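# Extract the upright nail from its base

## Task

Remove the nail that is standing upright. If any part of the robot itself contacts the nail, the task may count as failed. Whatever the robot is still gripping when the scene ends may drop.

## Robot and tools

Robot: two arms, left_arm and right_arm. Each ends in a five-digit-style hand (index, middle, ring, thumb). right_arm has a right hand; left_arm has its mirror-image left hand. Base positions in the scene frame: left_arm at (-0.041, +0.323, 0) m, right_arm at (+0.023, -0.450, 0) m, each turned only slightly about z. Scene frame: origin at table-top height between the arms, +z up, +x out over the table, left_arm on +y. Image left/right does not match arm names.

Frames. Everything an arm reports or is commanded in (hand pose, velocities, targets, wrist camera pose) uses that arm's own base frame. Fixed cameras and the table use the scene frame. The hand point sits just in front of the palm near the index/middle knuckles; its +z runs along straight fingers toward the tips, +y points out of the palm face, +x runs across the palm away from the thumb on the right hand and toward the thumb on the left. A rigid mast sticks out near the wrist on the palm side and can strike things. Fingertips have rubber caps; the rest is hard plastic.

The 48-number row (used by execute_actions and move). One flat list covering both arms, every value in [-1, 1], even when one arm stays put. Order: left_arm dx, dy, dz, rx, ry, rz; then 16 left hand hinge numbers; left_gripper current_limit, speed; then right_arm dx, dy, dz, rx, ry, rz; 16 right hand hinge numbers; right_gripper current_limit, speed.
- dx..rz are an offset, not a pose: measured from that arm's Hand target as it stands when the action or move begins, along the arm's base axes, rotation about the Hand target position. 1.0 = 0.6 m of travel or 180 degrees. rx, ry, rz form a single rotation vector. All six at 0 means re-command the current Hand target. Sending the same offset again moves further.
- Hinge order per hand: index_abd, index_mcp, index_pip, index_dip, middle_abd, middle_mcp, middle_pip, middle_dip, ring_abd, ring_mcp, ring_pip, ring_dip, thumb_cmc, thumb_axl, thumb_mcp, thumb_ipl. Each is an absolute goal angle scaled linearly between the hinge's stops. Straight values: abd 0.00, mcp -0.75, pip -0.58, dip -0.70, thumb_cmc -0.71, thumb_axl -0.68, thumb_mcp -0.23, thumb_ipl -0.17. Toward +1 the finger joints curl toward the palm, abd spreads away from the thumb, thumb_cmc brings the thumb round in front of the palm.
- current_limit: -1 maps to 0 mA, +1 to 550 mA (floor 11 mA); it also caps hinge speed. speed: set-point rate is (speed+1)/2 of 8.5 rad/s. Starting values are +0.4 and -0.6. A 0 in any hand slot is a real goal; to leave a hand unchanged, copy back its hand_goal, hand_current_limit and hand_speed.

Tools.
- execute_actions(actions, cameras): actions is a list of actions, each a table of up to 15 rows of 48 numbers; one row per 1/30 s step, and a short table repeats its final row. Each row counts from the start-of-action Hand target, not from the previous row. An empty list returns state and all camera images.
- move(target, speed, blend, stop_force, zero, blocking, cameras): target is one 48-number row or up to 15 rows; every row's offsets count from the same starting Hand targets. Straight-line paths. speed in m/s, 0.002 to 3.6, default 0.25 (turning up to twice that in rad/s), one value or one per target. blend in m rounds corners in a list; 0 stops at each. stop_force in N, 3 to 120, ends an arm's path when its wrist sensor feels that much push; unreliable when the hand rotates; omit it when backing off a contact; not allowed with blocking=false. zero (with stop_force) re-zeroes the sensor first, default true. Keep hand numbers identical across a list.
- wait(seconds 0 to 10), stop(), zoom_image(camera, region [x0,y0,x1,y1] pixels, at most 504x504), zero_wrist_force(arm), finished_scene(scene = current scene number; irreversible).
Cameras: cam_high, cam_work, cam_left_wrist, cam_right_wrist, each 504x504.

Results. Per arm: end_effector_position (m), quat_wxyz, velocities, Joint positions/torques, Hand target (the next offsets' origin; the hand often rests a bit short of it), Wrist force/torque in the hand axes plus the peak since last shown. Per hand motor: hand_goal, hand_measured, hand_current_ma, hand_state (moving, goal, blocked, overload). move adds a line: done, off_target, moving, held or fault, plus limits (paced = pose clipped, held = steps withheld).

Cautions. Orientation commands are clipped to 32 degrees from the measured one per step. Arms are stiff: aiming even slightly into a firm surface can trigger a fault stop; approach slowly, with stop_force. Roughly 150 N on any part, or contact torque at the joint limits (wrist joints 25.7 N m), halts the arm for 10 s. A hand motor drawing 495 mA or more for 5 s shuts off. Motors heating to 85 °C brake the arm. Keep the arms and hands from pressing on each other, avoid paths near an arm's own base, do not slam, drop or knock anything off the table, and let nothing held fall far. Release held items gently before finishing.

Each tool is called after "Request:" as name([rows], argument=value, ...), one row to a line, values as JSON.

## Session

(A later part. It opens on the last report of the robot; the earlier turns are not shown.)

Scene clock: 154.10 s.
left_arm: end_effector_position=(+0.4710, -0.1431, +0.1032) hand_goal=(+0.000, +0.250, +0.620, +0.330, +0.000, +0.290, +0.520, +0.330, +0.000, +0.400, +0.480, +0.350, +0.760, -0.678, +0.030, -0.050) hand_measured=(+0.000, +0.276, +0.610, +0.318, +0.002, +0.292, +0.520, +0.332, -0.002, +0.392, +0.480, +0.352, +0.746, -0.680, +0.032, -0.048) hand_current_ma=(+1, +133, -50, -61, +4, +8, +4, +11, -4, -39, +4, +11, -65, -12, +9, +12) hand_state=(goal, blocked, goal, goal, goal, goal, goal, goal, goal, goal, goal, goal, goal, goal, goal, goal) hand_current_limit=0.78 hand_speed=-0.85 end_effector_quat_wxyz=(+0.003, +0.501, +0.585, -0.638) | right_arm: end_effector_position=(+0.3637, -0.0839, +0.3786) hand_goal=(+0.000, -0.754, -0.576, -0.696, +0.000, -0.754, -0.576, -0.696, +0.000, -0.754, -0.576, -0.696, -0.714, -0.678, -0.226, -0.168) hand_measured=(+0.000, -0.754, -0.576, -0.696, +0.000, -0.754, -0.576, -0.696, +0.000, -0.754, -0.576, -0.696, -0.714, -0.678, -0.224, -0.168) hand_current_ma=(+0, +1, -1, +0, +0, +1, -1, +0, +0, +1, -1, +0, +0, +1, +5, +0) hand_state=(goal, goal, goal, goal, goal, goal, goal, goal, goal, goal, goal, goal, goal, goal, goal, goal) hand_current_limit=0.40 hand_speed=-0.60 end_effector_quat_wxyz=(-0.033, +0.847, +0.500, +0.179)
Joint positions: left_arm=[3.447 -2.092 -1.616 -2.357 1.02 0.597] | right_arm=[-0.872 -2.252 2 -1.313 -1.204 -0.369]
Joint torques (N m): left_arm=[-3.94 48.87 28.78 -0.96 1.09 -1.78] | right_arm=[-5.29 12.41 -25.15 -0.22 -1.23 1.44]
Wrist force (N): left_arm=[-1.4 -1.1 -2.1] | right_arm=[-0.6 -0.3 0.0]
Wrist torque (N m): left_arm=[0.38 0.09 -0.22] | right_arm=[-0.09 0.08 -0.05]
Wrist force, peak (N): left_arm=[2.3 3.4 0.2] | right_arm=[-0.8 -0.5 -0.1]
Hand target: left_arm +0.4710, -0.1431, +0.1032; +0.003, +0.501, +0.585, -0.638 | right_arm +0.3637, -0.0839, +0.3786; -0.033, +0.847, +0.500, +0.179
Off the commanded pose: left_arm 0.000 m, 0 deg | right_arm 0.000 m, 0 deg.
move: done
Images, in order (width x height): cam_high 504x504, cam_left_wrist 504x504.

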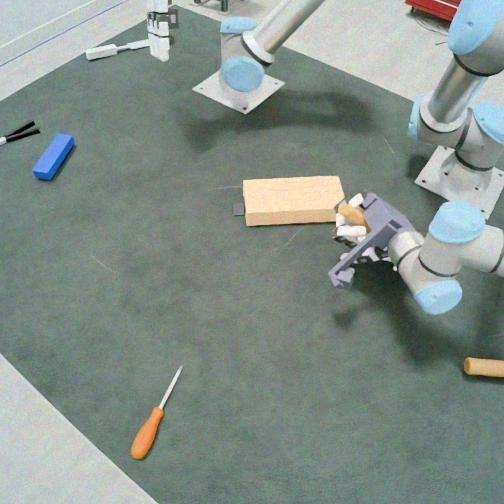

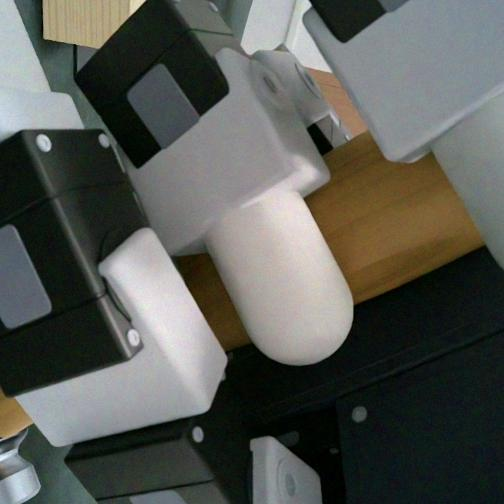

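Request:
move(target=[0.0125,0.0167,-0.025,0,0,0, 0,0.25,0.62,0.33, 0,0.29,0.52,0.33, 0,0.40,0.48,0.35, 0.76,-0.677,0.03,-0.05,0.78,-0.85, 0,0,0,0,0,0, 0,-0.754,-0.576,-0.696, 0,-0.754,-0.576,-0.696, 0,-0.754,-0.576,-0.696, -0.714,-0.678,-0.226,-0.168,0.4,-0.6], speed=0.03, stop_force=15, cameras=["cam_high", "cam_left_wrist"])

Request:
zoom_image(camera="cam_high", region=[320, 160, 480, 320])

Scene clock: 156.30 s.
left_arm: end_effector_position=(+0.4785, -0.1331, +0.0882) hand_goal=(+0.000, +0.250, +0.620, +0.330, +0.000, +0.290, +0.520, +0.330, +0.000, +0.400, +0.480, +0.350, +0.760, -0.678, +0.030, -0.050) hand_measured=(+0.000, +0.242, +0.592, +0.316, +0.002, +0.292, +0.520, +0.332, -0.002, +0.392, +0.480, +0.352, +0.746, -0.680, +0.032, -0.048) hand_current_ma=(-3, -37, -131, -65, +4, +7, +4, +11, -4, -40, +4, +11, -65, -12, +9, +12) hand_state=(goal, goal, blocked, goal, goal, goal, goal, goal, goal, goal, goal, goal, goal, goal, goal, goal) hand_current_limit=0.78 hand_speed=-0.85 end_effector_quat_wxyz=(+0.003, +0.501, +0.585, -0.638) | right_arm: end_effector_position=(+0.3637, -0.0839, +0.3786) hand_goal=(+0.000, -0.754, -0.576, -0.696, +0.000, -0.754, -0.576, -0.696, +0.000, -0.754, -0.576, -0.696, -0.714, -0.678, -0.226, -0.168) hand_measured=(+0.000, -0.754, -0.576, -0.696, +0.000, -0.754, -0.576, -0.696, +0.000, -0.754, -0.576, -0.696, -0.714, -0.678, -0.224, -0.168) hand_current_ma=(+0, +1, -1, +0, +0, +1, -1, +0, +0, +1, -1, +0, +0, +1, +5, +0) hand_state=(goal, goal, goal, goal, goal, goal, goal, goal, goal, goal, goal, goal, goal, goal, goal, goal) hand_current_limit=0.40 hand_speed=-0.60 end_effector_quat_wxyz=(-0.033, +0.847, +0.500, +0.179)
Joint positions: left_arm=[3.46 -2.128 -1.601 -2.337 1.032 0.6] | right_arm=[-0.872 -2.252 2 -1.313 -1.204 -0.369]
Joint torques (N m): left_arm=[-8.3 54.05 4.87 -2.84 -1.52 -1.21] | right_arm=[-4.91 13.98 -24.67 -0.33 -1.14 1.46]
Wrist force (N): left_arm=[0.9 1.3 -1.1] | right_arm=[-0.7 -0.3 -0.2]
Wrist torque (N m): left_arm=[0.49 -0.08 -0.05] | right_arm=[-0.08 0.08 -0.06]
Wrist force, peak (N): left_arm=[-3.9 -1.5 -2.7] | right_arm=[-0.9 -0.2 -0.2]
Hand target: left_arm +0.4785, -0.1331, +0.0882; +0.003, +0.501, +0.585, -0.638 | right_arm +0.3637, -0.0839, +0.3786; -0.033, +0.847, +0.500, +0.179
Off the commanded pose: left_arm 0.000 m, 0 deg | right_arm 0.000 m, 0 deg.
move: done
Images, in order (width x height): cam_high 504x504, cam_left_wrist 504x504.

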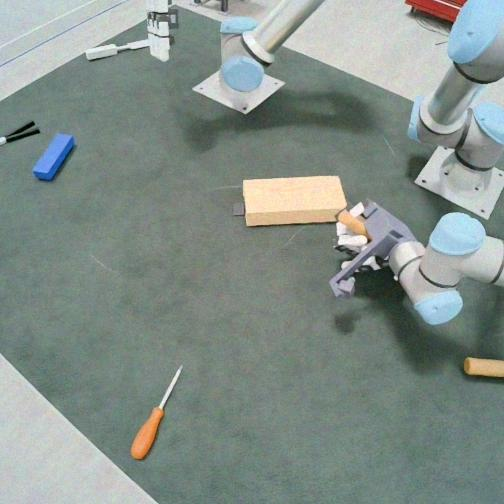

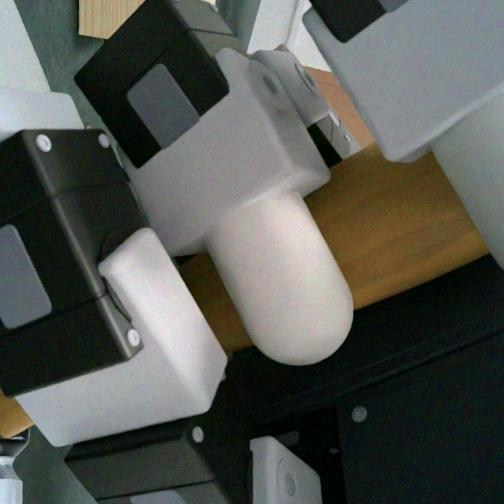

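Scaled by 3.150 from the camera's 504x504 image, which has a finer 720x720 frame.

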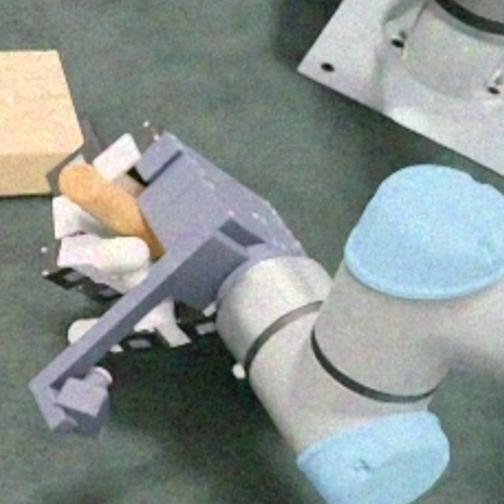

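Request:
move(target=[0.0183,0.0233,-0.03,0,0,0, 0,0.25,0.62,0.33, 0,0.29,0.52,0.33, 0,0.40,0.48,0.35, 0.76,-0.677,0.03,-0.05,0.78,-0.85, 0,0,0,0,0,0, 0,-0.754,-0.576,-0.696, 0,-0.754,-0.576,-0.696, 0,-0.754,-0.576,-0.696, -0.714,-0.678,-0.226,-0.168,0.4,-0.6], speed=0.03, stop_force=12, cameras=["cam_high", "cam_left_wrist"])

Request:
zoom_image(camera="cam_high", region=[320, 160, 480, 320])

Scene clock: 158.63 s.
left_arm: end_effector_position=(+0.4895, -0.1191, +0.0702) hand_goal=(+0.000, +0.250, +0.620, +0.330, +0.000, +0.290, +0.520, +0.330, +0.000, +0.400, +0.480, +0.350, +0.760, -0.678, +0.030, -0.050) hand_measured=(+0.000, +0.246, +0.614, +0.326, +0.002, +0.292, +0.520, +0.332, -0.002, +0.392, +0.478, +0.350, +0.746, -0.680, +0.032, -0.048) hand_current_ma=(-3, -16, -27, -14, +4, +6, +4, +11, -4, -40, -7, +1, -65, -12, +9, +12) hand_state=(goal, goal, goal, goal, goal, goal, goal, goal, goal, goal, goal, goal, goal, goal, goal, goal) hand_current_limit=0.78 hand_speed=-0.85 end_effector_quat_wxyz=(+0.003, +0.501, +0.585, -0.638) | right_arm: end_effector_position=(+0.3637, -0.0839, +0.3786) hand_goal=(+0.000, -0.754, -0.576, -0.696, +0.000, -0.754, -0.576, -0.696, +0.000, -0.754, -0.576, -0.696, -0.714, -0.678, -0.226, -0.168) hand_measured=(+0.000, -0.754, -0.576, -0.696, +0.000, -0.754, -0.576, -0.696, +0.000, -0.754, -0.576, -0.696, -0.714, -0.678, -0.224, -0.168) hand_current_ma=(+0, +1, -1, +0, +0, +1, -1, +0, +0, +1, -1, +0, +0, +1, +5, +0) hand_state=(goal, goal, goal, goal, goal, goal, goal, goal, goal, goal, goal, goal, goal, goal, goal, goal) hand_current_limit=0.40 hand_speed=-0.60 end_effector_quat_wxyz=(-0.033, +0.847, +0.500, +0.179)
Joint positions: left_arm=[3.477 -2.177 -1.572 -2.319 1.049 0.605] | right_arm=[-0.872 -2.252 2 -1.313 -1.204 -0.369]
Joint torques (N m): left_arm=[-8.31 55.19 3.91 -2.39 -1.3 -0.61] | right_arm=[-5.13 12.38 -24.95 -0.45 -1.34 1.43]
Wrist force (N): left_arm=[-0.3 0.3 -0.4] | right_arm=[-0.5 -0.2 -0.1]
Wrist torque (N m): left_arm=[0.39 -0.12 -0.32] | right_arm=[-0.08 0.07 -0.04]
Wrist force, peak (N): left_arm=[-0.5 1.8 -1.4] | right_arm=[-1.0 -0.2 -0.3]
Hand target: left_arm +0.4895, -0.1191, +0.0702; +0.003, +0.501, +0.585, -0.638 | right_arm +0.3637, -0.0839, +0.3786; -0.033, +0.847, +0.500, +0.179
Off the commanded pose: left_arm 0.000 m, 0 deg | right_arm 0.000 m, 0 deg.
move: done
Images, in order (width x height): cam_high 504x504, cam_left_wrist 504x504.

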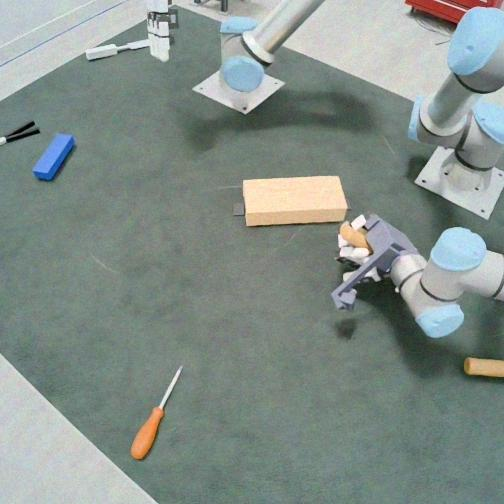

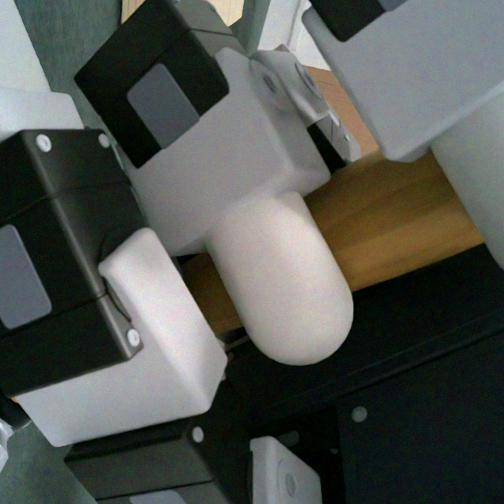

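Scaled by 3.150 from the camera's 504x504 image, which has a finer 720x720 frame.

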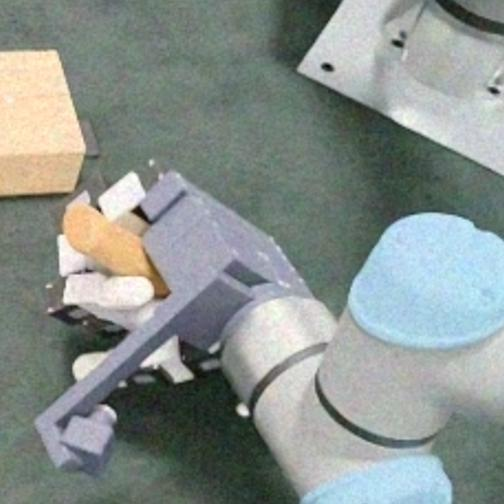

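Request:
move(target=[0.035,0.018,-0.03,0.0724,0.0195,0.0561, 0,0.25,0.62,0.33, 0,0.29,0.52,0.33, 0,0.40,0.48,0.35, 0.76,-0.677,0.03,-0.05,0.78,-0.85, 0,0,0,0,0,0, 0,-0.754,-0.576,-0.696, 0,-0.754,-0.576,-0.696, 0,-0.754,-0.576,-0.696, -0.714,-0.678,-0.226,-0.168,0.4,-0.6], speed=0.08, stop_force=18, cameras=["cam_high", "cam_left_wrist"])

Request:
zoom_image(camera="cam_high", region=[320, 180, 480, 340])

Scene clock: 166.47 s.
left_arm: end_effector_position=(+0.5105, -0.1083, +0.0522) hand_goal=(+0.000, +0.250, +0.620, +0.330, +0.000, +0.290, +0.520, +0.330, +0.000, +0.400, +0.480, +0.350, +0.760, -0.678, +0.030, -0.050) hand_measured=(+0.000, +0.238, +0.602, +0.326, +0.002, +0.286, +0.520, +0.332, -0.002, +0.392, +0.478, +0.350, +0.746, -0.680, +0.032, -0.048) hand_current_ma=(-3, -61, -85, -21, +4, -22, +3, +11, -4, -40, -13, +1, -65, -12, +9, +12) hand_state=(goal, goal, goal, goal, goal, goal, goal, goal, goal, goal, goal, goal, goal, goal, goal, goal) hand_current_limit=0.78 hand_speed=-0.85 end_effector_quat_wxyz=(-0.015, +0.425, +0.695, -0.580) | right_arm: end_effector_position=(+0.3637, -0.0839, +0.3786) hand_goal=(+0.000, -0.754, -0.576, -0.696, +0.000, -0.754, -0.576, -0.696, +0.000, -0.754, -0.576, -0.696, -0.714, -0.678, -0.226, -0.168) hand_measured=(+0.000, -0.754, -0.576, -0.696, +0.000, -0.754, -0.576, -0.696, +0.000, -0.754, -0.576, -0.696, -0.714, -0.678, -0.224, -0.168) hand_current_ma=(+0, +1, -1, +0, +0, +1, -1, +0, +0, +1, -1, +0, +0, +1, +5, +0) hand_state=(goal, goal, goal, goal, goal, goal, goal, goal, goal, goal, goal, goal, goal, goal, goal, goal) hand_current_limit=0.40 hand_speed=-0.60 end_effector_quat_wxyz=(-0.033, +0.847, +0.500, +0.179)
Joint positions: left_arm=[3.472 -2.121 -1.635 -2.114 0.948 0.272] | right_arm=[-0.872 -2.252 2 -1.313 -1.204 -0.369]
Joint torques (N m): left_arm=[6.53 32.32 32.91 0.61 0.43 -1.65] | right_arm=[-4.28 12.33 -26.36 -0.34 -1.23 1.62]
Wrist force (N): left_arm=[0.7 1.1 0.3] | right_arm=[-0.5 -0.4 -0.3]
Wrist torque (N m): left_arm=[0.43 -0.08 -0.11] | right_arm=[-0.09 0.07 -0.04]
Wrist force, peak (N): left_arm=[1.3 2.0 0.4] | right_arm=[-1.0 -0.4 0.0]
Hand target: left_arm +0.5105, -0.1083, +0.0522; -0.015, +0.425, +0.695, -0.580 | right_arm +0.3637, -0.0839, +0.3786; -0.033, +0.847, +0.500, +0.179
Off the commanded pose: left_arm 0.000 m, 0 deg | right_arm 0.000 m, 0 deg.
move: done
Images, in order (width x height): cam_high 504x504, cam_left_wrist 504x504.

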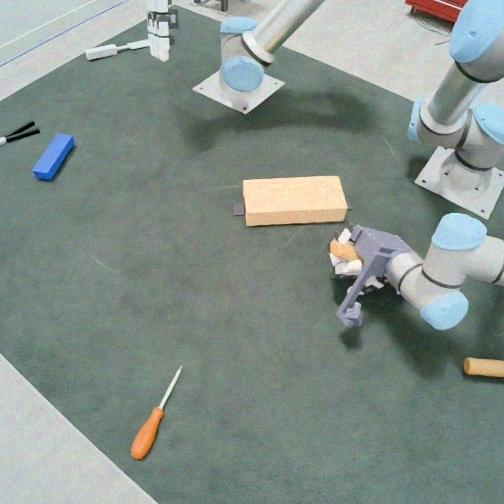

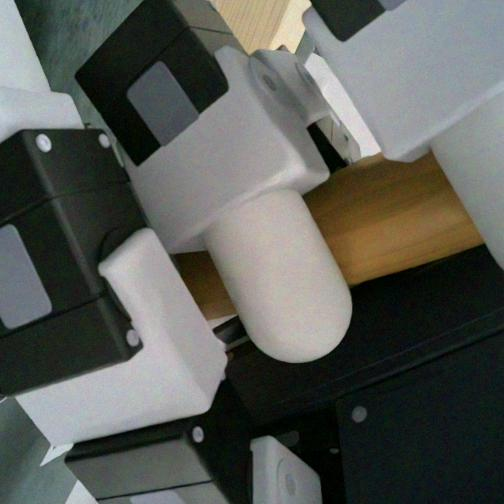

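Scaled by 3.150 from the camera's 504x504 image, which has a finer 720x720 frame.

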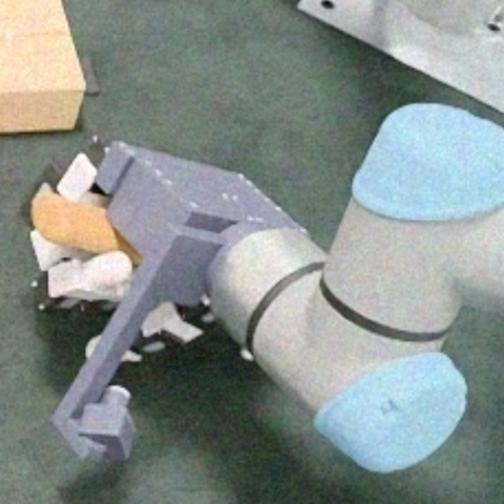

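Request:
move(target=[0.0325,0.0388,0.0213,0.0724,0.0195,0.0561, 0,0.2,0.5,0.15, 0,0.2,0.48,0.15, 0,0.25,0.46,0.2, 0.76,-0.677,0.0,-0.1,0.78,-0.85, 0,0,0,0,0,0, 0,-0.754,-0.576,-0.696, 0,-0.754,-0.576,-0.696, 0,-0.754,-0.576,-0.696, -0.714,-0.678,-0.226,-0.168,0.4,-0.6], speed=0.08, stop_force=18, cameras=["cam_high", "cam_left_wrist"])

Request:
zoom_image(camera="cam_high", region=[320, 180, 480, 340])

Scene clock: 170.33 s.
left_arm: end_effector_position=(+0.5300, -0.0851, +0.0649) hand_goal=(+0.000, +0.200, +0.500, +0.150, +0.000, +0.200, +0.480, +0.150, +0.000, +0.250, +0.460, +0.200, +0.760, -0.678, +0.000, -0.100) hand_measured=(+0.018, +0.174, +0.478, +0.152, +0.002, +0.200, +0.480, +0.152, -0.002, +0.250, +0.458, +0.202, +0.750, -0.680, +0.002, -0.098) hand_current_ma=(+76, -132, -105, +11, +4, +1, -3, +11, -4, -1, -8, +11, -50, -12, +14, +14) hand_state=(goal, blocked, blocked, goal, goal, goal, goal, goal, goal, goal, goal, goal, goal, goal, goal, goal) hand_current_limit=0.78 hand_speed=-0.85 end_effector_quat_wxyz=(-0.034, +0.340, +0.790, -0.510) | right_arm: end_effector_position=(+0.3637, -0.0839, +0.3786) hand_goal=(+0.000, -0.754, -0.576, -0.696, +0.000, -0.754, -0.576, -0.696, +0.000, -0.754, -0.576, -0.696, -0.714, -0.678, -0.226, -0.168) hand_measured=(+0.000, -0.754, -0.576, -0.696, +0.000, -0.754, -0.576, -0.696, +0.000, -0.754, -0.576, -0.696, -0.714, -0.678, -0.224, -0.168) hand_current_ma=(+0, +1, -1, +0, +0, +1, -1, +0, +0, +1, -1, +0, +0, +1, +5, +0) hand_state=(goal, goal, goal, goal, goal, goal, goal, goal, goal, goal, goal, goal, goal, goal, goal, goal) hand_current_limit=0.40 hand_speed=-0.60 end_effector_quat_wxyz=(-0.033, +0.847, +0.500, +0.179)
Joint positions: left_arm=[3.467 -2.042 -1.665 -1.925 0.91 -0.097] | right_arm=[-0.872 -2.252 2 -1.313 -1.204 -0.369]
Joint torques (N m): left_arm=[6.23 31.05 30.55 0.15 0.75 -2.47] | right_arm=[-6.02 12.5 -26.33 -0.35 -1.39 1.69]
Wrist force (N): left_arm=[0.5 4.6 1.9] | right_arm=[-0.6 -0.4 -0.2]
Wrist torque (N m): left_arm=[0.45 -0.13 0.25] | right_arm=[-0.10 0.08 -0.05]
Wrist force, peak (N): left_arm=[1.2 5.3 1.7] | right_arm=[-0.6 -0.8 -0.4]
Hand target: left_arm +0.5300, -0.0850, +0.0650; -0.034, +0.340, +0.790, -0.510 | right_arm +0.3637, -0.0839, +0.3786; -0.033, +0.847, +0.500, +0.179
Off the commanded pose: left_arm 0.000 m, 0 deg | right_arm 0.000 m, 0 deg.
move: done
Images, in order (width x height): cam_high 504x504, cam_left_wrist 504x504.

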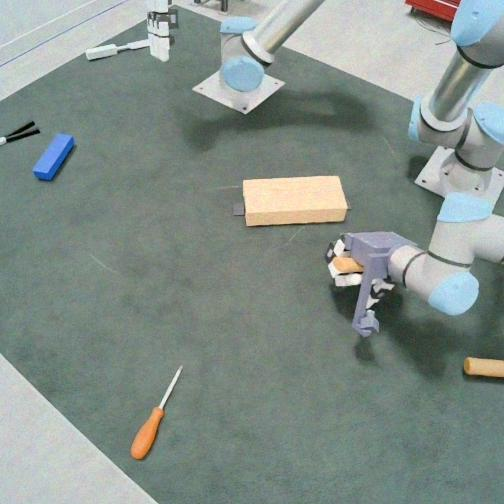

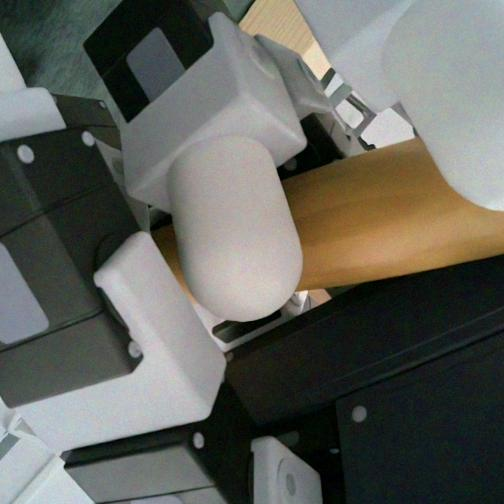

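Scaled by 3.150 from the camera's 504x504 image, which has a finer 720x720 frame.

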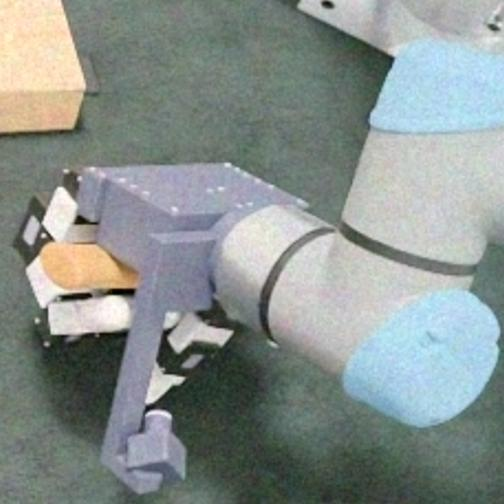

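Request:
move(target=[0,0,-0.0167,0,0,0, 0,0.1,0.35,0.0, 0,0.1,0.35,0.0, 0,0.12,0.35,0.0, 0.76,-0.677,-0.05,-0.12,0.78,-0.85, 0,0,0,0,0,0, 0,-0.754,-0.576,-0.696, 0,-0.754,-0.576,-0.696, 0,-0.754,-0.576,-0.696, -0.714,-0.678,-0.226,-0.168,0.4,-0.6], speed=0.03, stop_force=15, cameras=["cam_high", "cam_left_wrist"])

Request:
zoom_image(camera="cam_high", region=[320, 180, 480, 340])

Scene clock: 172.60 s.
left_arm: end_effector_position=(+0.5300, -0.0850, +0.0549) hand_goal=(+0.000, +0.100, +0.350, +0.000, +0.000, +0.100, +0.350, +0.000, +0.000, +0.120, +0.350, +0.000, +0.760, -0.678, -0.050, -0.120) hand_measured=(+0.006, +0.092, +0.340, +0.000, +0.002, +0.100, +0.350, +0.002, -0.002, +0.120, +0.350, +0.002, +0.750, -0.680, -0.046, -0.118) hand_current_ma=(+22, -43, -48, +1, +4, +4, +2, +11, -4, +3, +2, +10, -48, -12, +21, +15) hand_state=(goal, goal, goal, goal, goal, goal, goal, goal, goal, goal, goal, goal, goal, goal, goal, goal) hand_current_limit=0.78 hand_speed=-0.85 end_effector_quat_wxyz=(-0.034, +0.340, +0.790, -0.510) | right_arm: end_effector_position=(+0.3637, -0.0839, +0.3786) hand_goal=(+0.000, -0.754, -0.576, -0.696, +0.000, -0.754, -0.576, -0.696, +0.000, -0.754, -0.576, -0.696, -0.714, -0.678, -0.226, -0.168) hand_measured=(+0.000, -0.754, -0.576, -0.696, +0.000, -0.754, -0.576, -0.696, +0.000, -0.754, -0.576, -0.696, -0.714, -0.678, -0.224, -0.168) hand_current_ma=(+0, +1, -1, +0, +0, +1, -1, +0, +0, +1, -1, +0, +0, +1, +5, +0) hand_state=(goal, goal, goal, goal, goal, goal, goal, goal, goal, goal, goal, goal, goal, goal, goal, goal) hand_current_limit=0.40 hand_speed=-0.60 end_effector_quat_wxyz=(-0.033, +0.847, +0.500, +0.179)
Joint positions: left_arm=[3.467 -2.055 -1.675 -1.903 0.91 -0.097] | right_arm=[-0.872 -2.252 2 -1.313 -1.204 -0.369]
Joint torques (N m): left_arm=[4.59 51.96 32.88 -0.94 -0.41 -2.22] | right_arm=[-5.17 13.49 -26.94 -0.61 -0.97 1.54]
Wrist force (N): left_arm=[-0.8 0.1 -0.1] | right_arm=[-0.4 -0.5 0.1]
Wrist torque (N m): left_arm=[0.40 0.10 -0.22] | right_arm=[-0.13 0.04 -0.03]
Wrist force, peak (N): left_arm=[0.4 5.1 2.9] | right_arm=[-0.9 -0.6 0.0]
Hand target: left_arm +0.5300, -0.0850, +0.0549; -0.034, +0.340, +0.790, -0.510 | right_arm +0.3637, -0.0839, +0.3786; -0.033, +0.847, +0.500, +0.179
Off the commanded pose: left_arm 0.000 m, 0 deg | right_arm 0.000 m, 0 deg.
move: done
Images, in order (width x height): cam_high 504x504, cam_left_wrist 504x504.

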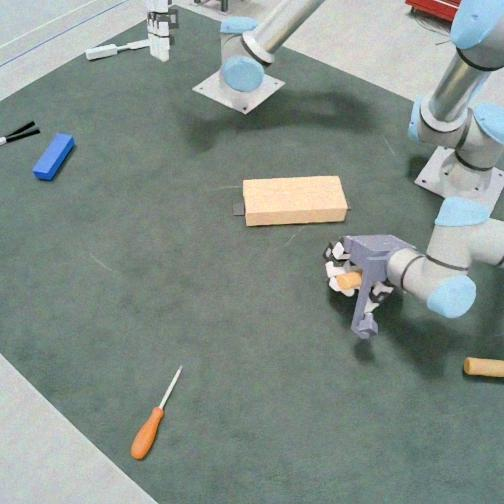

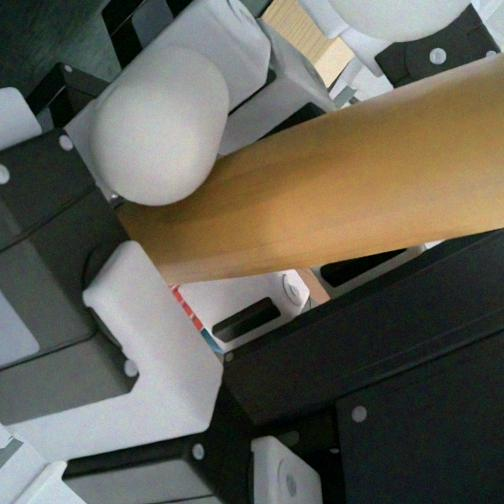

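Scaled by 3.150 from the camera's 504x504 image, which has a finer 720x720 frame.

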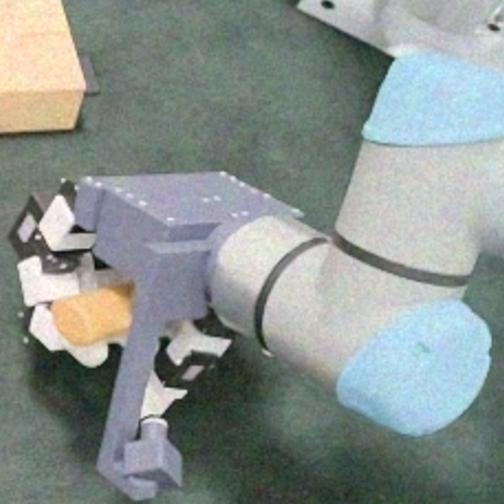

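Request:
move(target=[0,0,0,0.0233,0.0312,0, 0,0.096,0.16,-0.25, 0,0.096,0.16,-0.25, 0,0.096,0.16,-0.25, 0.76,-0.677,-0.1,-0.2,0.78,-0.85, 0,0,0,0,0,0, 0,-0.754,-0.576,-0.696, 0,-0.754,-0.576,-0.696, 0,-0.754,-0.576,-0.696, -0.714,-0.678,-0.226,-0.168,0.4,-0.6], speed=0.05, stop_force=12, cameras=["cam_high", "cam_left_wrist"])

Request:
zoom_image(camera="cam_high", region=[320, 180, 480, 340])

Scene clock: 175.50 s.
left_arm: end_effector_position=(+0.5300, -0.0850, +0.0549) hand_goal=(+0.000, +0.096, +0.160, -0.250, +0.000, +0.096, +0.160, -0.250, +0.000, +0.096, +0.160, -0.250, +0.760, -0.678, -0.100, -0.200) hand_measured=(+0.004, +0.088, +0.154, -0.248, +0.002, +0.098, +0.160, -0.248, -0.002, +0.098, +0.160, -0.248, +0.752, -0.680, -0.096, -0.196) hand_current_ma=(+18, -39, -29, +5, +4, +5, +4, +10, -4, +6, +4, +10, -41, -12, +27, +19) hand_state=(goal, goal, goal, goal, goal, goal, goal, goal, goal, goal, goal, goal, goal, goal, goal, goal) hand_current_limit=0.78 hand_speed=-0.85 end_effector_quat_wxyz=(-0.085, +0.313, +0.805, -0.496) | right_arm: end_effector_position=(+0.3637, -0.0839, +0.3786) hand_goal=(+0.000, -0.754, -0.576, -0.696, +0.000, -0.754, -0.576, -0.696, +0.000, -0.754, -0.576, -0.696, -0.714, -0.678, -0.226, -0.168) hand_measured=(+0.000, -0.754, -0.576, -0.696, +0.000, -0.754, -0.576, -0.696, +0.000, -0.754, -0.576, -0.696, -0.714, -0.678, -0.224, -0.168) hand_current_ma=(+0, +1, -1, +0, +0, +1, -1, +0, +0, +1, -1, +0, +0, +1, +5, +0) hand_state=(goal, goal, goal, goal, goal, goal, goal, goal, goal, goal, goal, goal, goal, goal, goal, goal) hand_current_limit=0.40 hand_speed=-0.60 end_effector_quat_wxyz=(-0.033, +0.847, +0.500, +0.179)
Joint positions: left_arm=[3.435 -2.086 -1.617 -1.927 0.946 -0.22] | right_arm=[-0.872 -2.252 2 -1.313 -1.204 -0.369]
Joint torques (N m): left_arm=[7.42 53.79 6.92 1.87 -1.72 2.71] | right_arm=[-4.44 13.82 -26.49 -0.43 -1.11 1.64]
Wrist force (N): left_arm=[-1.0 0.4 0.2] | right_arm=[-0.5 -0.3 -0.1]
Wrist torque (N m): left_arm=[0.40 0.17 -0.20] | right_arm=[-0.09 0.06 -0.04]
Wrist force, peak (N): left_arm=[-1.1 1.0 0.1] | right_arm=[-0.7 -0.5 -0.5]
Hand target: left_arm +0.5300, -0.0850, +0.0549; -0.085, +0.313, +0.805, -0.496 | right_arm +0.3637, -0.0839, +0.3786; -0.033, +0.847, +0.500, +0.179
Off the commanded pose: left_arm 0.000 m, 0 deg | right_arm 0.000 m, 0 deg.
move: done
Images, in order (width x height): cam_high 504x504, cam_left_wrist 504x504.

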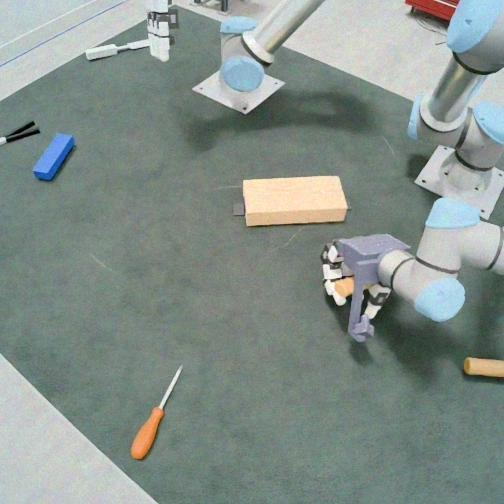

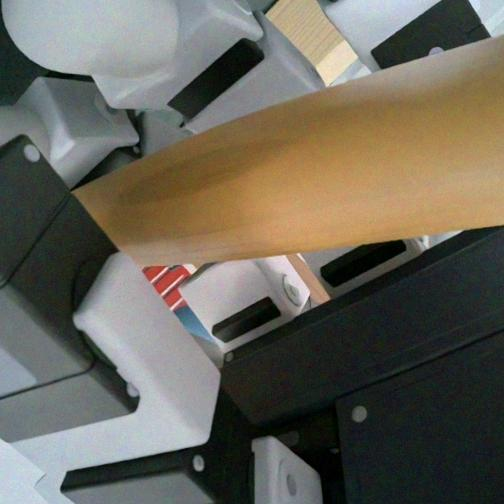

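Scaled by 3.150 from the camera's 504x504 image, which has a finer 720x720 frame.

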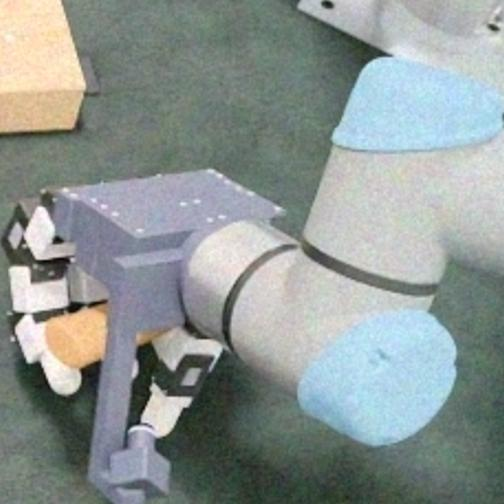

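Request:
move(target=[0,0,-0.025,0,0,0, 0,0.096,0.14,-0.28, 0,0.096,0.14,-0.28, 0,0.096,0.14,-0.28, 0.76,-0.677,-0.15,-0.25,0.78,-0.85, 0,0,0,0,0,0, 0,-0.754,-0.576,-0.696, 0,-0.754,-0.576,-0.696, 0,-0.754,-0.576,-0.696, -0.714,-0.678,-0.226,-0.168,0.4,-0.6], speed=0.012, stop_force=4, cameras=["cam_high"])

Scene clock: 178.63 s.
left_arm: end_effector_position=(+0.5300, -0.0850, +0.0399) hand_goal=(+0.000, +0.096, +0.140, -0.280, +0.000, +0.096, +0.140, -0.280, +0.000, +0.096, +0.140, -0.280, +0.760, -0.678, -0.150, -0.250) hand_measured=(+0.004, +0.088, +0.134, -0.280, +0.002, +0.098, +0.140, -0.278, -0.002, +0.098, +0.140, -0.278, +0.752, -0.680, -0.144, -0.246) hand_current_ma=(+18, -39, -25, +1, +4, +5, +4, +10, -4, +6, +4, +10, -41, -12, +33, +21) hand_state=(goal, goal, goal, goal, goal, goal, goal, goal, goal, goal, goal, goal, goal, goal, goal, goal) hand_current_limit=0.78 hand_speed=-0.85 end_effector_quat_wxyz=(-0.085, +0.313, +0.805, -0.496) | right_arm: end_effector_position=(+0.3637, -0.0839, +0.3786) hand_goal=(+0.000, -0.754, -0.576, -0.696, +0.000, -0.754, -0.576, -0.696, +0.000, -0.754, -0.576, -0.696, -0.714, -0.678, -0.226, -0.168) hand_measured=(+0.000, -0.754, -0.576, -0.696, +0.000, -0.754, -0.576, -0.696, +0.000, -0.754, -0.576, -0.696, -0.714, -0.678, -0.224, -0.168) hand_current_ma=(+0, +1, -1, +0, +0, +1, -1, +0, +0, +1, -1, +0, +0, +1, +5, +0) hand_state=(goal, goal, goal, goal, goal, goal, goal, goal, goal, goal, goal, goal, goal, goal, goal, goal) hand_current_limit=0.40 hand_speed=-0.60 end_effector_quat_wxyz=(-0.033, +0.847, +0.500, +0.179)
Joint positions: left_arm=[3.435 -2.105 -1.63 -1.894 0.946 -0.22] | right_arm=[-0.872 -2.252 2 -1.313 -1.204 -0.369]
Joint torques (N m): left_arm=[6.4 54.32 33.05 -1.23 -0.79 1.77] | right_arm=[-5.06 11.79 -26.52 -0.23 -1.24 1.63]
Wrist force (N): left_arm=[-1.3 0.5 0.3] | right_arm=[-0.5 -0.4 -0.5]
Wrist torque (N m): left_arm=[0.39 0.18 -0.19] | right_arm=[-0.07 0.07 -0.03]
Wrist force, peak (N): left_arm=[-1.9 0.3 0.1] | right_arm=[-0.8 -0.3 -0.5]
Hand target: left_arm +0.5300, -0.0850, +0.0399; -0.085, +0.313, +0.805, -0.496 | right_arm +0.3637, -0.0839, +0.3786; -0.033, +0.847, +0.500, +0.179
Off the commanded pose: left_arm 0.000 m, 0 deg | right_arm 0.000 m, 0 deg.
move: done
Images, in order (width x height): cam_high 504x504.

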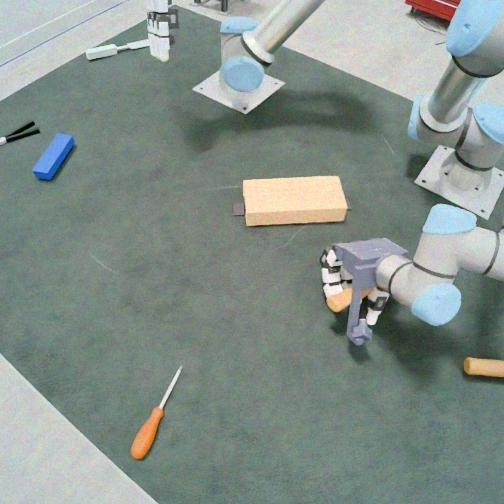

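Request:
move([
  [0,0,0.02,0,0,0, 0,-0.1,0.37,-0.34, 0,-0.1,0.37,-0.34, 0,-0.1,0.37,-0.34, 0.5,-0.677,-0.226,-0.168,0.78,-0.8, 0,0,0,0,0,0, 0,-0.754,-0.576,-0.696, 0,-0.754,-0.576,-0.696, 0,-0.754,-0.576,-0.696, -0.714,-0.678,-0.226,-0.168,0.4,-0.6],
  [0,0,0.03,0,0,0, 0,-0.3,0.6,-0.4, 0,-0.3,0.6,-0.4, 0,-0.3,0.6,-0.4, 0.3,-0.677,-0.226,-0.168,0.78,-0.8, 0,0,0,0,0,0, 0,-0.754,-0.576,-0.696, 0,-0.754,-0.576,-0.696, 0,-0.754,-0.576,-0.696, -0.714,-0.678,-0.226,-0.168,0.4,-0.6],
], speed=0.03, cameras=["cam_high", "cam_left_wrist"])

Request:
zoom_image(camera="cam_high", region=[320, 200, 480, 360])

Scene clock: 181.40 s.
left_arm: end_effector_position=(+0.5300, -0.0850, +0.0579) hand_goal=(+0.000, -0.300, +0.600, -0.400, +0.000, -0.300, +0.600, -0.400, +0.000, -0.300, +0.600, -0.400, +0.300, -0.678, -0.226, -0.168) hand_measured=(+0.002, -0.302, +0.572, -0.404, +0.002, -0.292, +0.594, -0.398, -0.002, -0.292, +0.594, -0.398, +0.304, -0.680, -0.220, -0.170) hand_current_ma=(+11, -6, -131, -19, +4, +35, -28, +10, -4, +39, -29, +10, +23, -12, +37, -10) hand_state=(goal, goal, blocked, goal, goal, goal, goal, goal, goal, goal, goal, goal, goal, goal, goal, goal) hand_current_limit=0.78 hand_speed=-0.80 end_effector_quat_wxyz=(-0.085, +0.313, +0.805, -0.496) | right_arm: end_effector_position=(+0.3637, -0.0839, +0.3786) hand_goal=(+0.000, -0.754, -0.576, -0.696, +0.000, -0.754, -0.576, -0.696, +0.000, -0.754, -0.576, -0.696, -0.714, -0.678, -0.226, -0.168) hand_measured=(+0.000, -0.754, -0.576, -0.696, +0.000, -0.754, -0.576, -0.696, +0.000, -0.754, -0.576, -0.696, -0.714, -0.678, -0.224, -0.168) hand_current_ma=(+0, +1, -1, +0, +0, +1, -1, +0, +0, +1, -1, +0, +0, +1, +5, +0) hand_state=(goal, goal, goal, goal, goal, goal, goal, goal, goal, goal, goal, goal, goal, goal, goal, goal) hand_current_limit=0.40 hand_speed=-0.60 end_effector_quat_wxyz=(-0.033, +0.847, +0.500, +0.179)
Joint positions: left_arm=[3.435 -2.082 -1.614 -1.934 0.946 -0.22] | right_arm=[-0.872 -2.252 2 -1.313 -1.204 -0.369]
Joint torques (N m): left_arm=[5 31.06 6.48 1.28 -0.63 -1.26] | right_arm=[-5.39 11.98 -25.95 -0.34 -1.18 1.62]
Wrist force (N): left_arm=[-1.0 0.5 0.0] | right_arm=[-0.6 -0.4 -0.2]
Wrist torque (N m): left_arm=[0.38 0.18 -0.19] | right_arm=[-0.10 0.08 -0.05]
Wrist force, peak (N): left_arm=[-1.6 0.8 0.1] | right_arm=[-0.8 -0.6 -0.2]
Hand target: left_arm +0.5300, -0.0850, +0.0579; -0.085, +0.313, +0.805, -0.496 | right_arm +0.3637, -0.0839, +0.3786; -0.033, +0.847, +0.500, +0.179
Off the commanded pose: left_arm 0.000 m, 0 deg | right_arm 0.000 m, 0 deg.
move: done
Images, in order (width x height): cam_high 504x504, cam_left_wrist 504x504.

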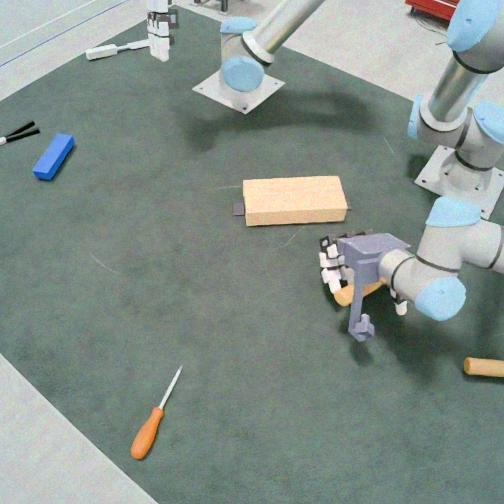

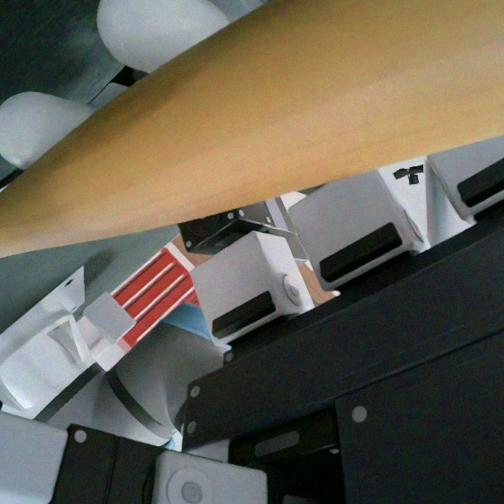

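Scaled by 3.150 from the camera's 504x504 image, which has a finer 720x720 frame.

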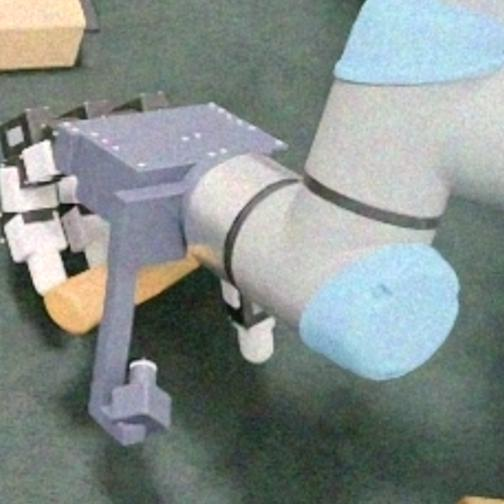

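Request:
move([
  [0,0,0.015,0,0,0, 0,-0.479,0.72,-0.45, 0,-0.479,0.72,-0.45, 0,-0.479,0.72,-0.45, 0.0,-0.677,-0.226,-0.168,0.78,-0.7, 0,0,0,0,0,0, 0,-0.754,-0.576,-0.696, 0,-0.754,-0.576,-0.696, 0,-0.754,-0.576,-0.696, -0.714,-0.678,-0.226,-0.168,0.4,-0.6],
  [0,0,0.03,0,0,0, 0,-0.7,0.7,-0.6, 0,-0.7,0.7,-0.6, 0,-0.7,0.7,-0.6, -0.3,-0.677,-0.226,-0.168,0.78,-0.7, 0,0,0,0,0,0, 0,-0.754,-0.576,-0.696, 0,-0.754,-0.576,-0.696, 0,-0.754,-0.576,-0.696, -0.714,-0.678,-0.226,-0.168,0.4,-0.6],
], speed=0.03, cameras=["cam_high", "cam_left_wrist"])

Request:
zoom_image(camera="cam_high", region=[320, 200, 480, 360])

Scene clock: 183.90 s.
left_arm: end_effector_position=(+0.5300, -0.0850, +0.0759) hand_goal=(+0.000, -0.700, +0.700, -0.600, +0.000, -0.700, +0.700, -0.600, +0.000, -0.700, +0.700, -0.600, -0.300, -0.678, -0.226, -0.168) hand_measured=(+0.002, -0.686, +0.700, -0.598, +0.002, -0.686, +0.700, -0.598, -0.002, -0.686, +0.700, -0.598, -0.286, -0.680, -0.220, -0.170) hand_current_ma=(+10, +66, +4, +11, +4, +66, +4, +11, -4, +73, +4, +10, +71, -12, +37, -10) hand_state=(goal, goal, goal, goal, goal, goal, goal, goal, goal, goal, goal, goal, goal, goal, goal, goal) hand_current_limit=0.78 hand_speed=-0.70 end_effector_quat_wxyz=(-0.085, +0.313, +0.805, -0.496) | right_arm: end_effector_position=(+0.3637, -0.0839, +0.3786) hand_goal=(+0.000, -0.754, -0.576, -0.696, +0.000, -0.754, -0.576, -0.696, +0.000, -0.754, -0.576, -0.696, -0.714, -0.678, -0.226, -0.168) hand_measured=(+0.000, -0.754, -0.576, -0.696, +0.000, -0.754, -0.576, -0.696, +0.000, -0.754, -0.576, -0.696, -0.714, -0.678, -0.224, -0.168) hand_current_ma=(+0, +1, -1, +0, +0, +1, -1, +0, +0, +1, -1, +0, +0, +1, +5, +0) hand_state=(goal, goal, goal, goal, goal, goal, goal, goal, goal, goal, goal, goal, goal, goal, goal, goal) hand_current_limit=0.40 hand_speed=-0.60 end_effector_quat_wxyz=(-0.033, +0.847, +0.500, +0.179)
Joint positions: left_arm=[3.435 -2.061 -1.595 -1.974 0.946 -0.22] | right_arm=[-0.872 -2.252 2 -1.313 -1.204 -0.369]
Joint torques (N m): left_arm=[3.24 30.05 7.17 1.85 -0.63 -0.75] | right_arm=[-5.27 13.05 -26.87 -0.4 -1.16 1.23]
Wrist force (N): left_arm=[-0.9 -0.9 -0.2] | right_arm=[-0.6 -0.4 -0.3]
Wrist torque (N m): left_arm=[0.19 0.17 -0.15] | right_arm=[-0.08 0.08 -0.05]
Wrist force, peak (N): left_arm=[-1.3 1.3 -0.2] | right_arm=[-0.8 -0.6 -0.4]
Hand target: left_arm +0.5300, -0.0850, +0.0759; -0.085, +0.313, +0.805, -0.496 | right_arm +0.3637, -0.0839, +0.3786; -0.033, +0.847, +0.500, +0.179
Off the commanded pose: left_arm 0.000 m, 0 deg | right_arm 0.000 m, 0 deg.
move: done
Images, in order (width x height): cam_high 504x504, cam_left_wrist 504x504.

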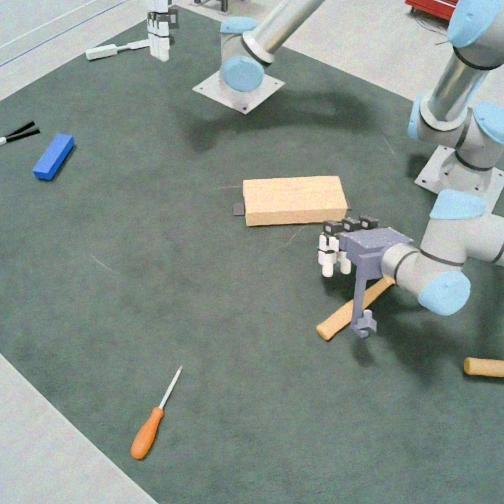

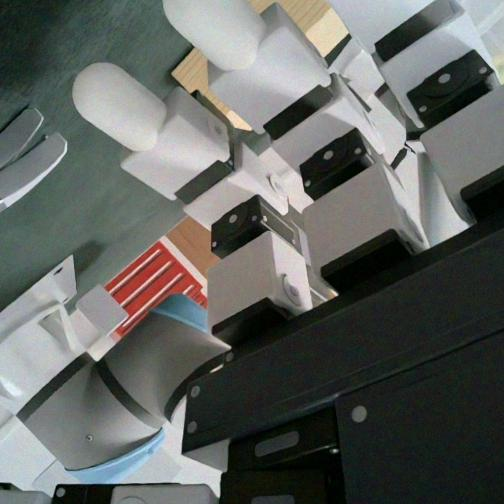

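Scaled by 3.150 from the camera's 504x504 image, which has a finer 720x720 frame.

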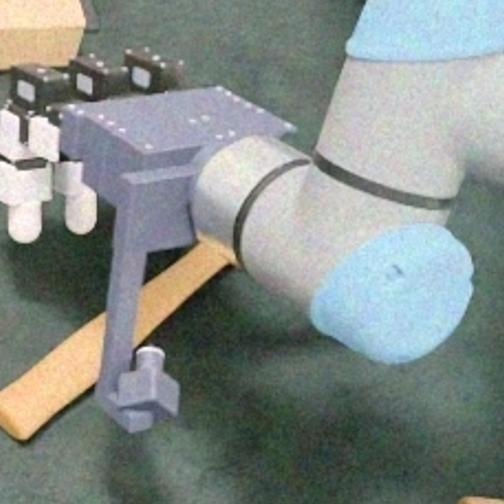

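Request:
move([
  [0,0,0.1,0,0,0, 0,-0.7,0.3,-0.6, 0,-0.7,0.3,-0.6, 0,-0.7,0.3,-0.6, -0.5,-0.677,-0.226,-0.168,0.4,-0.7, 0,0,0,0,0,0, 0,-0.754,-0.576,-0.696, 0,-0.754,-0.576,-0.696, 0,-0.754,-0.576,-0.696, -0.714,-0.678,-0.226,-0.168,0.4,-0.6],
  [-0.1,0.05,0.42,0,0,0, 0,-0.7,0.3,-0.6, 0,-0.7,0.3,-0.6, 0,-0.7,0.3,-0.6, -0.5,-0.677,-0.226,-0.168,0.4,-0.7, 0,0,0,0,0,0, 0,-0.754,-0.576,-0.696, 0,-0.754,-0.576,-0.696, 0,-0.754,-0.576,-0.696, -0.714,-0.678,-0.226,-0.168,0.4,-0.6],
], speed=0.15, blend=0.02, cameras=["cam_high", "cam_work", "cam_left_wrist"])

Request:
zoom_image(camera="cam_high", region=[300, 220, 480, 400])

Request:
zoom_image(camera="cam_work", region=[180, 140, 400, 260])

Scene clock: 186.63 s.
left_arm: end_effector_position=(+0.4700, -0.0550, +0.3280) hand_goal=(+0.000, -0.700, +0.300, -0.600, +0.000, -0.700, +0.300, -0.600, +0.000, -0.700, +0.300, -0.600, -0.500, -0.678, -0.226, -0.168) hand_measured=(+0.002, -0.686, +0.302, -0.598, +0.002, -0.686, +0.302, -0.598, -0.002, -0.686, +0.302, -0.598, -0.484, -0.680, -0.220, -0.170) hand_current_ma=(+9, +66, +11, +11, +4, +66, +11, +11, -4, +73, +12, +10, +75, -12, +35, -10) hand_state=(goal, goal, goal, goal, goal, goal, goal, goal, goal, goal, goal, goal, goal, goal, goal, goal) hand_current_limit=0.40 hand_speed=-0.70 end_effector_quat_wxyz=(-0.085, +0.313, +0.805, -0.496) | right_arm: end_effector_position=(+0.3637, -0.0839, +0.3786) hand_goal=(+0.000, -0.754, -0.576, -0.696, +0.000, -0.754, -0.576, -0.696, +0.000, -0.754, -0.576, -0.696, -0.714, -0.678, -0.226, -0.168) hand_measured=(+0.000, -0.754, -0.576, -0.696, +0.000, -0.754, -0.576, -0.696, +0.000, -0.754, -0.576, -0.696, -0.714, -0.678, -0.224, -0.168) hand_current_ma=(+0, +1, -1, +0, +0, +1, -1, +0, +0, +1, -1, +0, +0, +1, +5, +0) hand_state=(goal, goal, goal, goal, goal, goal, goal, goal, goal, goal, goal, goal, goal, goal, goal, goal) hand_current_limit=0.40 hand_speed=-0.60 end_effector_quat_wxyz=(-0.033, +0.847, +0.500, +0.179)
Joint positions: left_arm=[3.519 -1.795 -1.291 -2.577 1.013 -0.159] | right_arm=[-0.872 -2.252 2 -1.313 -1.204 -0.369]
Joint torques (N m): left_arm=[-8.08 21.6 15.45 -1.24 -1.65 -2.93] | right_arm=[-4.56 12.67 -27.62 -0.38 -1.07 1.56]
Wrist force (N): left_arm=[-0.8 -0.8 -0.2] | right_arm=[-0.5 -0.3 0.0]
Wrist torque (N m): left_arm=[0.19 0.16 -0.17] | right_arm=[-0.09 0.06 -0.03]
Wrist force, peak (N): left_arm=[-0.8 -2.7 -0.8] | right_arm=[-1.0 -0.3 -0.2]
Hand target: left_arm +0.4700, -0.0550, +0.3279; -0.085, +0.313, +0.805, -0.496 | right_arm +0.3637, -0.0839, +0.3786; -0.033, +0.847, +0.500, +0.179
Off the commanded pose: left_arm 0.000 m, 0 deg | right_arm 0.000 m, 0 deg.
move: done
Images, in order (width x height): cam_high 504x504, cam_work 504x504, cam_left_wrist 504x504.

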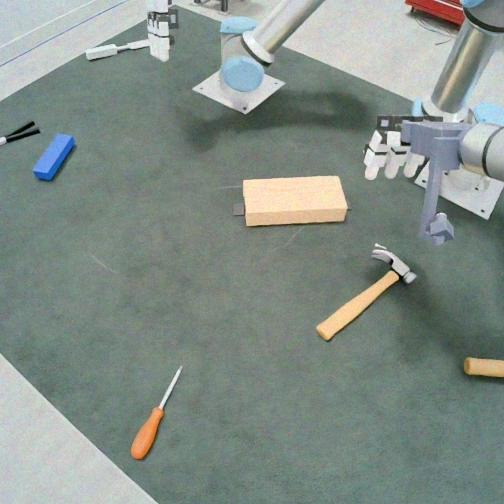

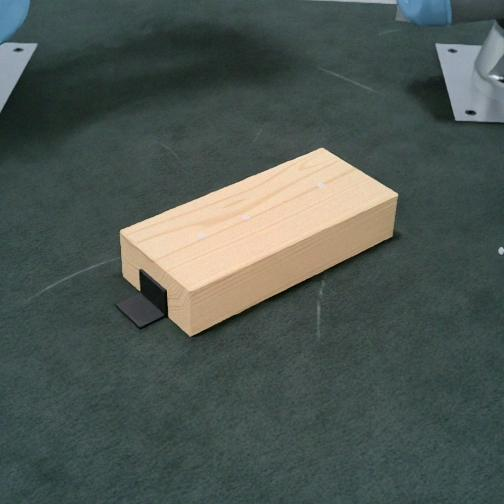

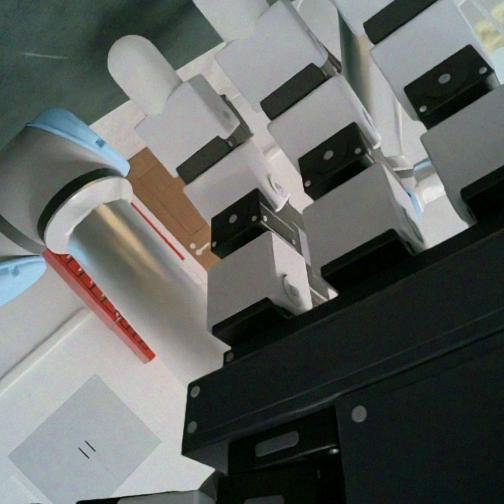

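Scaled by 2.800 from the camera's 504x504 image, which has a finer 720x720 frame.

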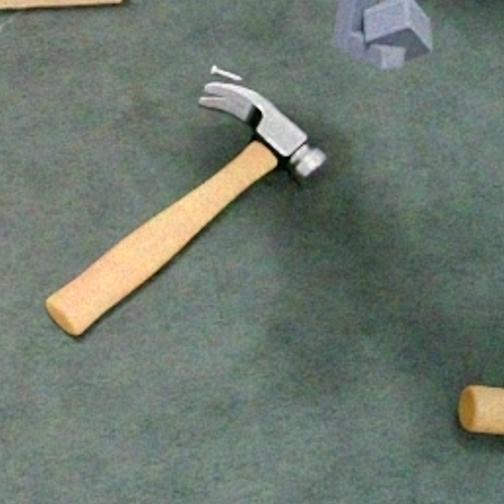

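Scaled by 2.291 from the camera's 504x504 image, which has a finer 720x720 frame.

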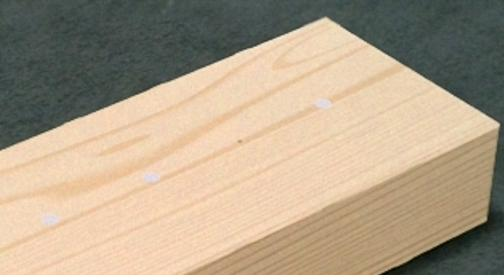

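The nail is out of the block and both it and the hammer are lying at rest on the table. I'm ending the scene here.

Request:
finished_scene(scene=2)

The scene is finished: the task was done.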